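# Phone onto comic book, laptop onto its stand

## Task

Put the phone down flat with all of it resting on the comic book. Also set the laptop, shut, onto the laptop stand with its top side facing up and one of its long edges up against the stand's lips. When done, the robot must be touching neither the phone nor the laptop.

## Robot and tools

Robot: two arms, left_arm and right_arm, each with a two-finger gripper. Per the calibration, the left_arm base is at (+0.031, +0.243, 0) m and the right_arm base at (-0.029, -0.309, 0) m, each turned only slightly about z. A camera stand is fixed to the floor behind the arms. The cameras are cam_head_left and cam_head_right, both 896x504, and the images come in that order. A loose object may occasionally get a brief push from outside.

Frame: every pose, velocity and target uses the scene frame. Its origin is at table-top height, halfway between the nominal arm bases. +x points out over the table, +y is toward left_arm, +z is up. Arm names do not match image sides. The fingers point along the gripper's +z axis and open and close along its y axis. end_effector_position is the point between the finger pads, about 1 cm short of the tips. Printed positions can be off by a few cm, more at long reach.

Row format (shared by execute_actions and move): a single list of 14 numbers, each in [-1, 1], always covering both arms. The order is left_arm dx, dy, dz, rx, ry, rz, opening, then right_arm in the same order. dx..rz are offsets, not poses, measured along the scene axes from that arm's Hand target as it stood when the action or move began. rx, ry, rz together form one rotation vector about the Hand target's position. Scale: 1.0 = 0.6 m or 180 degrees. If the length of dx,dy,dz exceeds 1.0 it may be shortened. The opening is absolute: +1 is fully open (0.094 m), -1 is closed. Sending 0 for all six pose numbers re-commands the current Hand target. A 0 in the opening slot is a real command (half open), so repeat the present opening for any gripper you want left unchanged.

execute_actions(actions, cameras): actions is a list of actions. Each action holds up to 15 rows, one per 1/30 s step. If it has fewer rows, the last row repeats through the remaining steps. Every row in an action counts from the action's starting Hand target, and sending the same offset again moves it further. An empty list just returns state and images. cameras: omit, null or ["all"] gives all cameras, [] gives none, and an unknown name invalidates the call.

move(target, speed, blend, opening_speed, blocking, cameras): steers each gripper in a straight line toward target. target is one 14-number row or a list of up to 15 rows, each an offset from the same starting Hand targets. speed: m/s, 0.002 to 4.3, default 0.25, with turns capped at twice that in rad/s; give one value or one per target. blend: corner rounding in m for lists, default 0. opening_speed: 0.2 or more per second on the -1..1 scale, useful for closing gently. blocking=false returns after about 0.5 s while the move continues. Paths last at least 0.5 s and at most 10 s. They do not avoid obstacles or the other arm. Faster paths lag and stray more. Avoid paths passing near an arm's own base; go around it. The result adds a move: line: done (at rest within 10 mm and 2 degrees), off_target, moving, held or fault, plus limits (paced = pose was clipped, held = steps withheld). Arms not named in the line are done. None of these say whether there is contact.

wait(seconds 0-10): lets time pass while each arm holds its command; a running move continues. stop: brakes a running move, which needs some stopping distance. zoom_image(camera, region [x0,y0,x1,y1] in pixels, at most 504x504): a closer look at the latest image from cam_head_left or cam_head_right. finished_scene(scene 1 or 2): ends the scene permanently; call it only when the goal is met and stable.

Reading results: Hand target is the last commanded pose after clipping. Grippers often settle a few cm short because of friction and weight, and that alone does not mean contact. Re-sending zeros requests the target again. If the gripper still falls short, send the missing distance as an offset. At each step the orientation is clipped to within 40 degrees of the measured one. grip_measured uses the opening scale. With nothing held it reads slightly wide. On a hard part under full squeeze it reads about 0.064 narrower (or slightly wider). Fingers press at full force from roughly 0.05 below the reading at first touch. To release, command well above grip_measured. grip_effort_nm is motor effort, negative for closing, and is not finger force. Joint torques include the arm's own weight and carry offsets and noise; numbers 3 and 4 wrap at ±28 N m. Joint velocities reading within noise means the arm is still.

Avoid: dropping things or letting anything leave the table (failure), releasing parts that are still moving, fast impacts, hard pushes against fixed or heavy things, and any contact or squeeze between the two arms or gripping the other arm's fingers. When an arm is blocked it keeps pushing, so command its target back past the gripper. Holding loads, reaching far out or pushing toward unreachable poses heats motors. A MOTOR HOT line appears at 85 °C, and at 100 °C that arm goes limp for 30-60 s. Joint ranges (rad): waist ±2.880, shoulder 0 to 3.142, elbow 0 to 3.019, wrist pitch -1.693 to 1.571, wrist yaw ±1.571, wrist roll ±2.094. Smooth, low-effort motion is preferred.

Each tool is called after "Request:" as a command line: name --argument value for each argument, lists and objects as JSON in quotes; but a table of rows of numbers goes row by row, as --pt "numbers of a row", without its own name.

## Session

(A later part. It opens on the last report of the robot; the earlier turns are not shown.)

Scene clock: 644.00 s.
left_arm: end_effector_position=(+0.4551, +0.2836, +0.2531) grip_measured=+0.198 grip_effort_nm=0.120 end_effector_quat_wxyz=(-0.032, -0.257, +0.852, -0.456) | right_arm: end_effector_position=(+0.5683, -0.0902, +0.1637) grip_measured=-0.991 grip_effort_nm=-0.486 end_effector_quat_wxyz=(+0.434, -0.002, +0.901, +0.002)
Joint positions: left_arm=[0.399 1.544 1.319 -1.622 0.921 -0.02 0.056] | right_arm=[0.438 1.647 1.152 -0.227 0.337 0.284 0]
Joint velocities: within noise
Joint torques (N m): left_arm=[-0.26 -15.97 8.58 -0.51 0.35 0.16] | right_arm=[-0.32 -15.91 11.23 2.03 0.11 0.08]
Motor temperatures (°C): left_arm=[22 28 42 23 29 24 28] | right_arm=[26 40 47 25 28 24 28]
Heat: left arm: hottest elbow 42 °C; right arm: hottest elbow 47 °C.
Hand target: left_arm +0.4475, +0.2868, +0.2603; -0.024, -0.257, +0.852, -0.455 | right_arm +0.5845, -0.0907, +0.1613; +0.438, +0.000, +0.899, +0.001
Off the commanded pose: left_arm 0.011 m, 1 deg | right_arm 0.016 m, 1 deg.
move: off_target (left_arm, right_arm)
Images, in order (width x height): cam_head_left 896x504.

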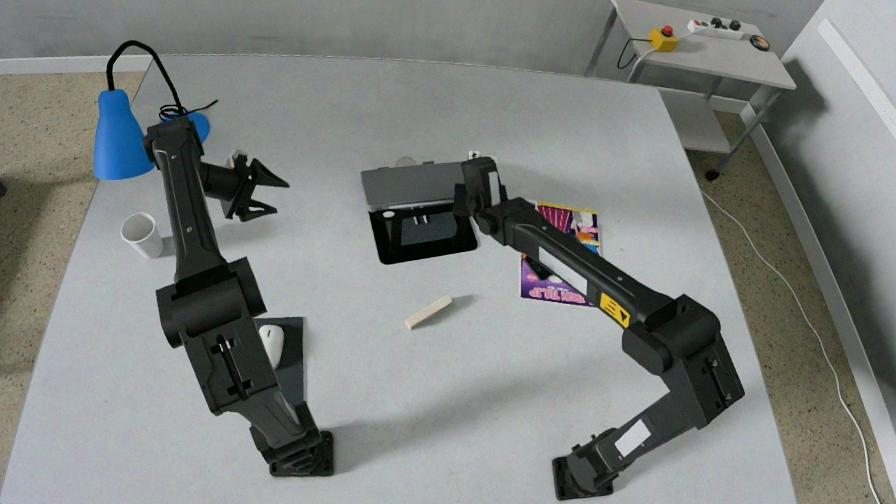

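Request:
move --pt "0 0 0.0 0 0.0 0.0 0.2 0.03 0.0 -0.023 0 0 0 -1" --speed 0.04

Request:
zoom_image --camera "cam_head_left" --region '[340, 130, 540, 270]'

Request:
zoom_image --camera "cam_head_right" --region '[340, 130, 540, 270]'

Scene clock: 652.60 s.
left_arm: end_effector_position=(+0.4551, +0.2836, +0.2531) grip_measured=+0.198 grip_effort_nm=0.120 end_effector_quat_wxyz=(-0.032, -0.257, +0.852, -0.456) | right_arm: end_effector_position=(+0.5847, -0.0920, +0.1487) grip_measured=-0.991 grip_effort_nm=-0.486 end_effector_quat_wxyz=(+0.435, -0.001, +0.900, +0.002)
Joint positions: left_arm=[0.399 1.544 1.319 -1.622 0.921 -0.02 0.056] | right_arm=[0.422 1.7 1.173 -0.189 0.326 0.275 0]
Joint velocities: within noise
Joint torques (N m): left_arm=[-0.03 -16.79 8.5 -0.54 0.39 0.16] | right_arm=[-0.21 -16.03 11.95 1.61 0.17 0.05]
Motor temperatures (°C): left_arm=[22 28 41 23 28 24 28] | right_arm=[26 40 47 25 28 24 28]
Heat: left arm: hottest elbow 41 °C; right arm: hottest elbow 47 °C.
Hand target: left_arm +0.4475, +0.2868, +0.2603; -0.024, -0.257, +0.852, -0.455 | right_arm +0.6025, -0.0906, +0.1473; +0.438, +0.000, +0.899, +0.001
Off the commanded pose: left_arm 0.011 m, 1 deg | right_arm 0.018 m, 0 deg.
move: off_target (left_arm, right_arm)

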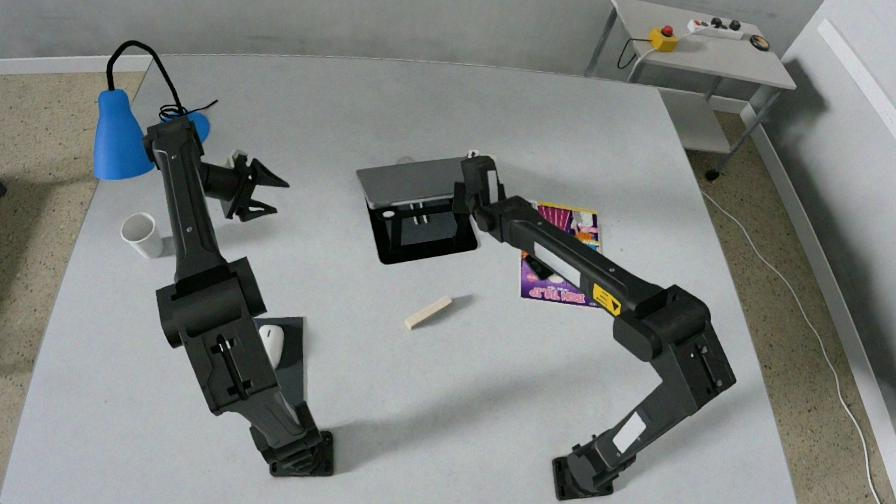

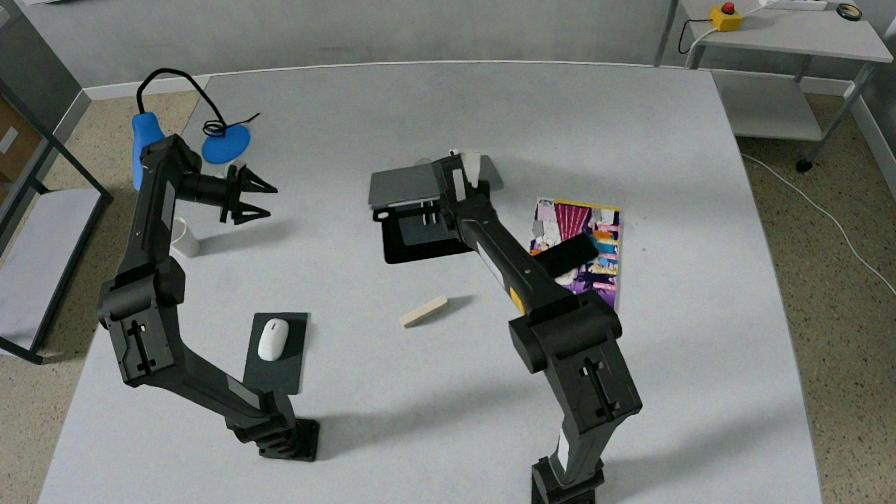

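Scaled by 2.520.

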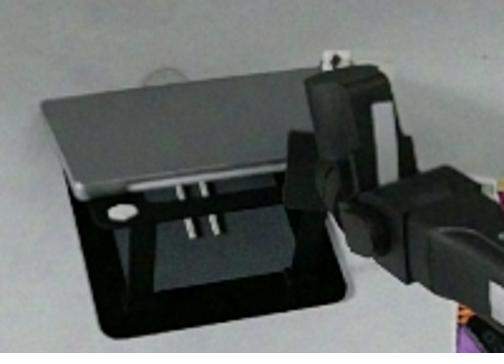

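Scaled by 2.520.

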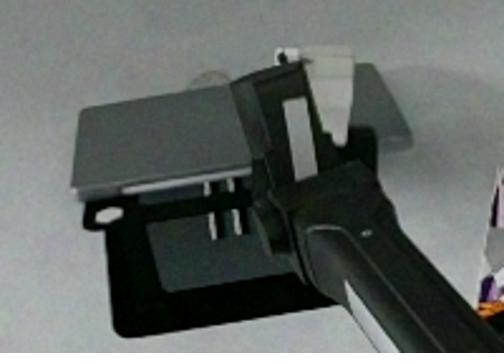

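Request:
move --pt "0 0 0.0 0 0.0 0.0 0.2 -0.1 0.0 0.1 0 0 0 -1" --pt "0 0 0.0 0 0.0 0.0 0.2 -0.25 -0.1 0.3 0 0 0 -1" --speed 0.1

Request:
zoom_image --camera "cam_head_left" --region '[340, 130, 540, 270]'

Request:
zoom_image --camera "cam_head_right" --region '[340, 130, 540, 270]'

Scene clock: 659.30 s.
left_arm: end_effector_position=(+0.4551, +0.2836, +0.2531) grip_measured=+0.198 grip_effort_nm=0.120 end_effector_quat_wxyz=(-0.032, -0.257, +0.852, -0.456) | right_arm: end_effector_position=(+0.4540, -0.1431, +0.3290) grip_measured=-0.991 grip_effort_nm=-0.486 end_effector_quat_wxyz=(+0.443, +0.000, +0.897, +0.006)
Joint positions: left_arm=[0.399 1.544 1.319 -1.622 0.921 -0.02 0.056] | right_arm=[0.44 1.19 1.125 -0.636 0.338 0.286 0]
Joint velocities: within noise
Joint torques (N m): left_arm=[-0.03 -16.26 8.64 -0.35 0.39 0.11] | right_arm=[-0.38 -12.16 9.69 1.01 0.11 0.08]
Motor temperatures (°C): left_arm=[22 28 41 23 28 24 28] | right_arm=[26 39 47 25 28 24 28]
Heat: left arm: hottest elbow 41 °C; right arm: hottest elbow 47 °C.
Hand target: left_arm +0.4475, +0.2868, +0.2603; -0.024, -0.257, +0.852, -0.455 | right_arm +0.4525, -0.1505, +0.3274; +0.438, +0.000, +0.899, +0.001
Off the commanded pose: left_arm 0.011 m, 1 deg | right_arm 0.008 m, 1 deg.
move: off_target (left_arm)

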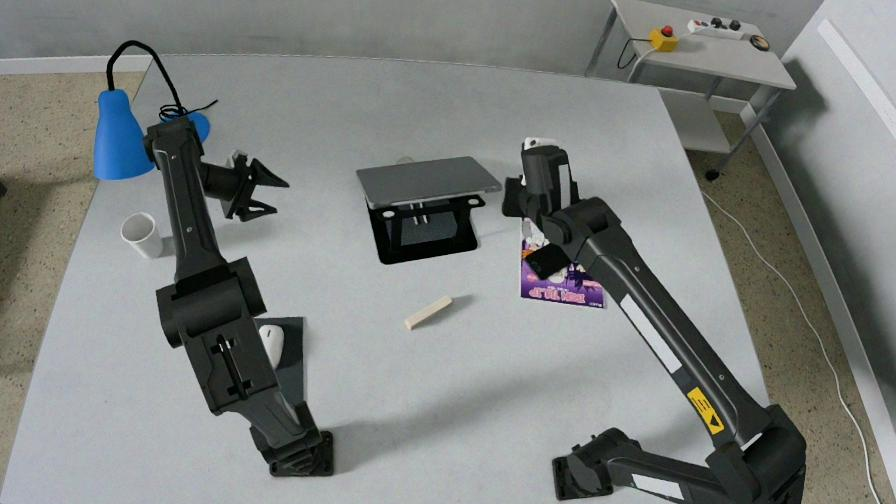

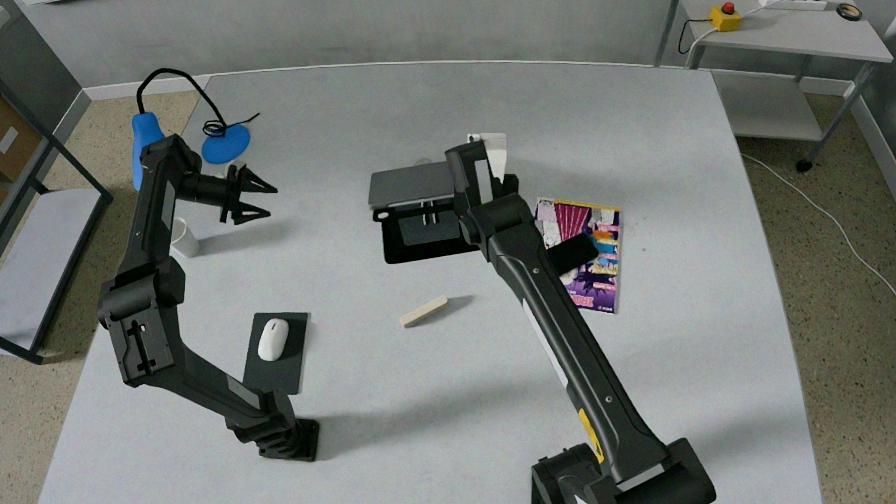

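Scaled by 2.520.

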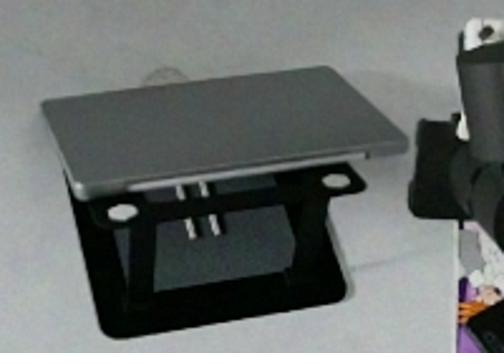

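Scaled by 2.520.

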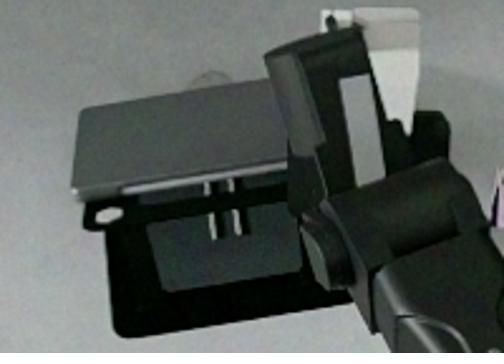

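Request:
move --pt "0 0 0.0 0 0.0 0.0 0.2 -0.33 -0.35 0.0 0 0 0 -1" --speed 0.3

Request:
zoom_image --camera "cam_head_left" --region '[350, 140, 530, 270]'

Request:
zoom_image --camera "cam_head_right" --region '[350, 140, 530, 270]'

Request:
zoom_image --camera "cam_head_left" --region '[500, 190, 630, 310]'

Scene clock: 666.93 s.
left_arm: end_effector_position=(+0.4551, +0.2836, +0.2531) grip_measured=+0.198 grip_effort_nm=0.120 end_effector_quat_wxyz=(-0.032, -0.257, +0.852, -0.456) | right_arm: end_effector_position=(+0.2563, -0.3575, +0.3374) grip_measured=-0.991 grip_effort_nm=-0.486 end_effector_quat_wxyz=(+0.450, -0.003, +0.893, +0.001)
Joint positions: left_arm=[0.399 1.544 1.319 -1.622 0.921 -0.02 0.056] | right_arm=[-0.327 0.525 0.81 -0.947 -0.262 -0.201 0]
Joint velocities: within noise
Joint torques (N m): left_arm=[-0.79 -15.85 8.51 -0.35 0.41 0.15] | right_arm=[-0.32 -0.32 8.9 1.02 -0.16 0.03]
Motor temperatures (°C): left_arm=[22 28 41 23 28 24 28] | right_arm=[26 39 47 25 28 24 28]
Heat: left arm: hottest elbow 41 °C; right arm: hottest elbow 47 °C.
Hand target: left_arm +0.4475, +0.2868, +0.2603; -0.024, -0.257, +0.852, -0.455 | right_arm +0.2545, -0.3606, +0.3273; +0.438, +0.000, +0.899, +0.001
Off the commanded pose: left_arm 0.011 m, 1 deg | right_arm 0.011 m, 2 deg.
move: off_target (left_arm, right_arm)

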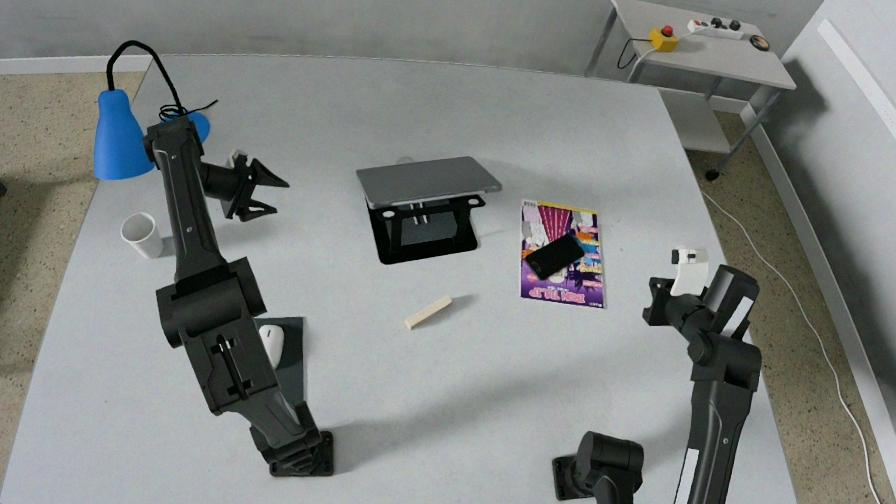

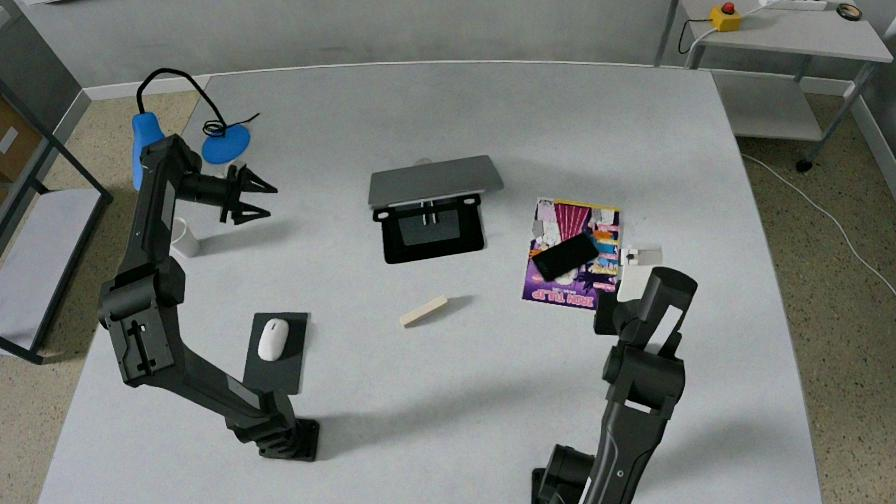

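Scaled by 2.800.

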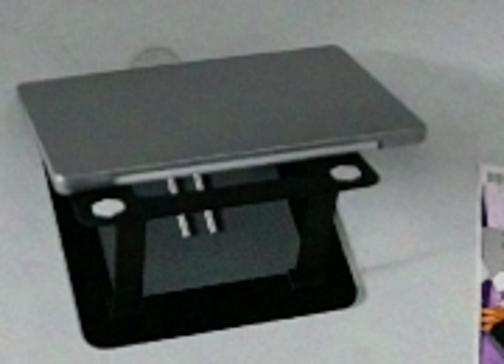

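Scaled by 2.800.

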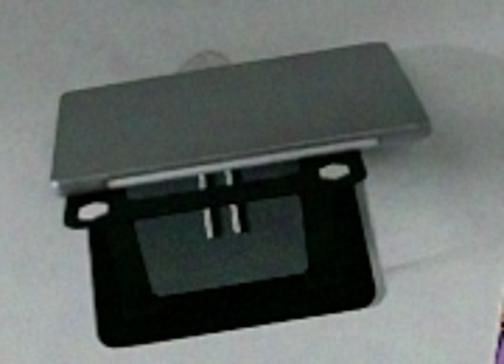

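Scaled by 3.877.

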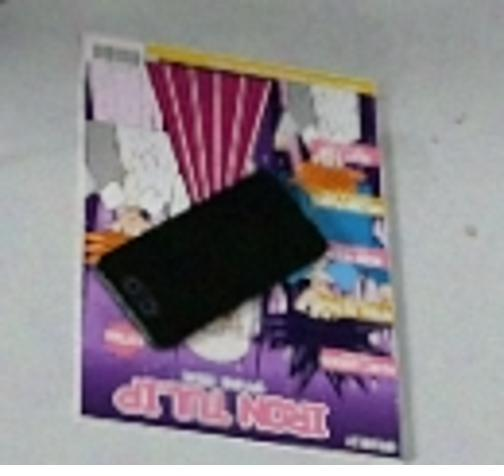

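Request:
zoom_image --camera "cam_head_right" --region '[360, 145, 520, 225]'

Request:
zoom_image --camera "cam_head_left" --region '[350, 145, 510, 225]'

Scaled by 3.150.

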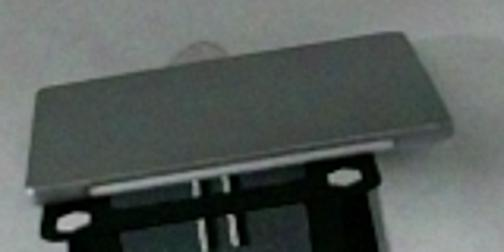

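Scaled by 3.150.

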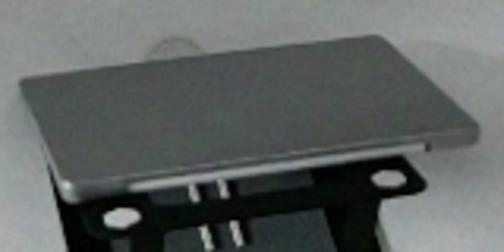

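Request:
finished_scene --scene 2

The scene is finished: the task was done.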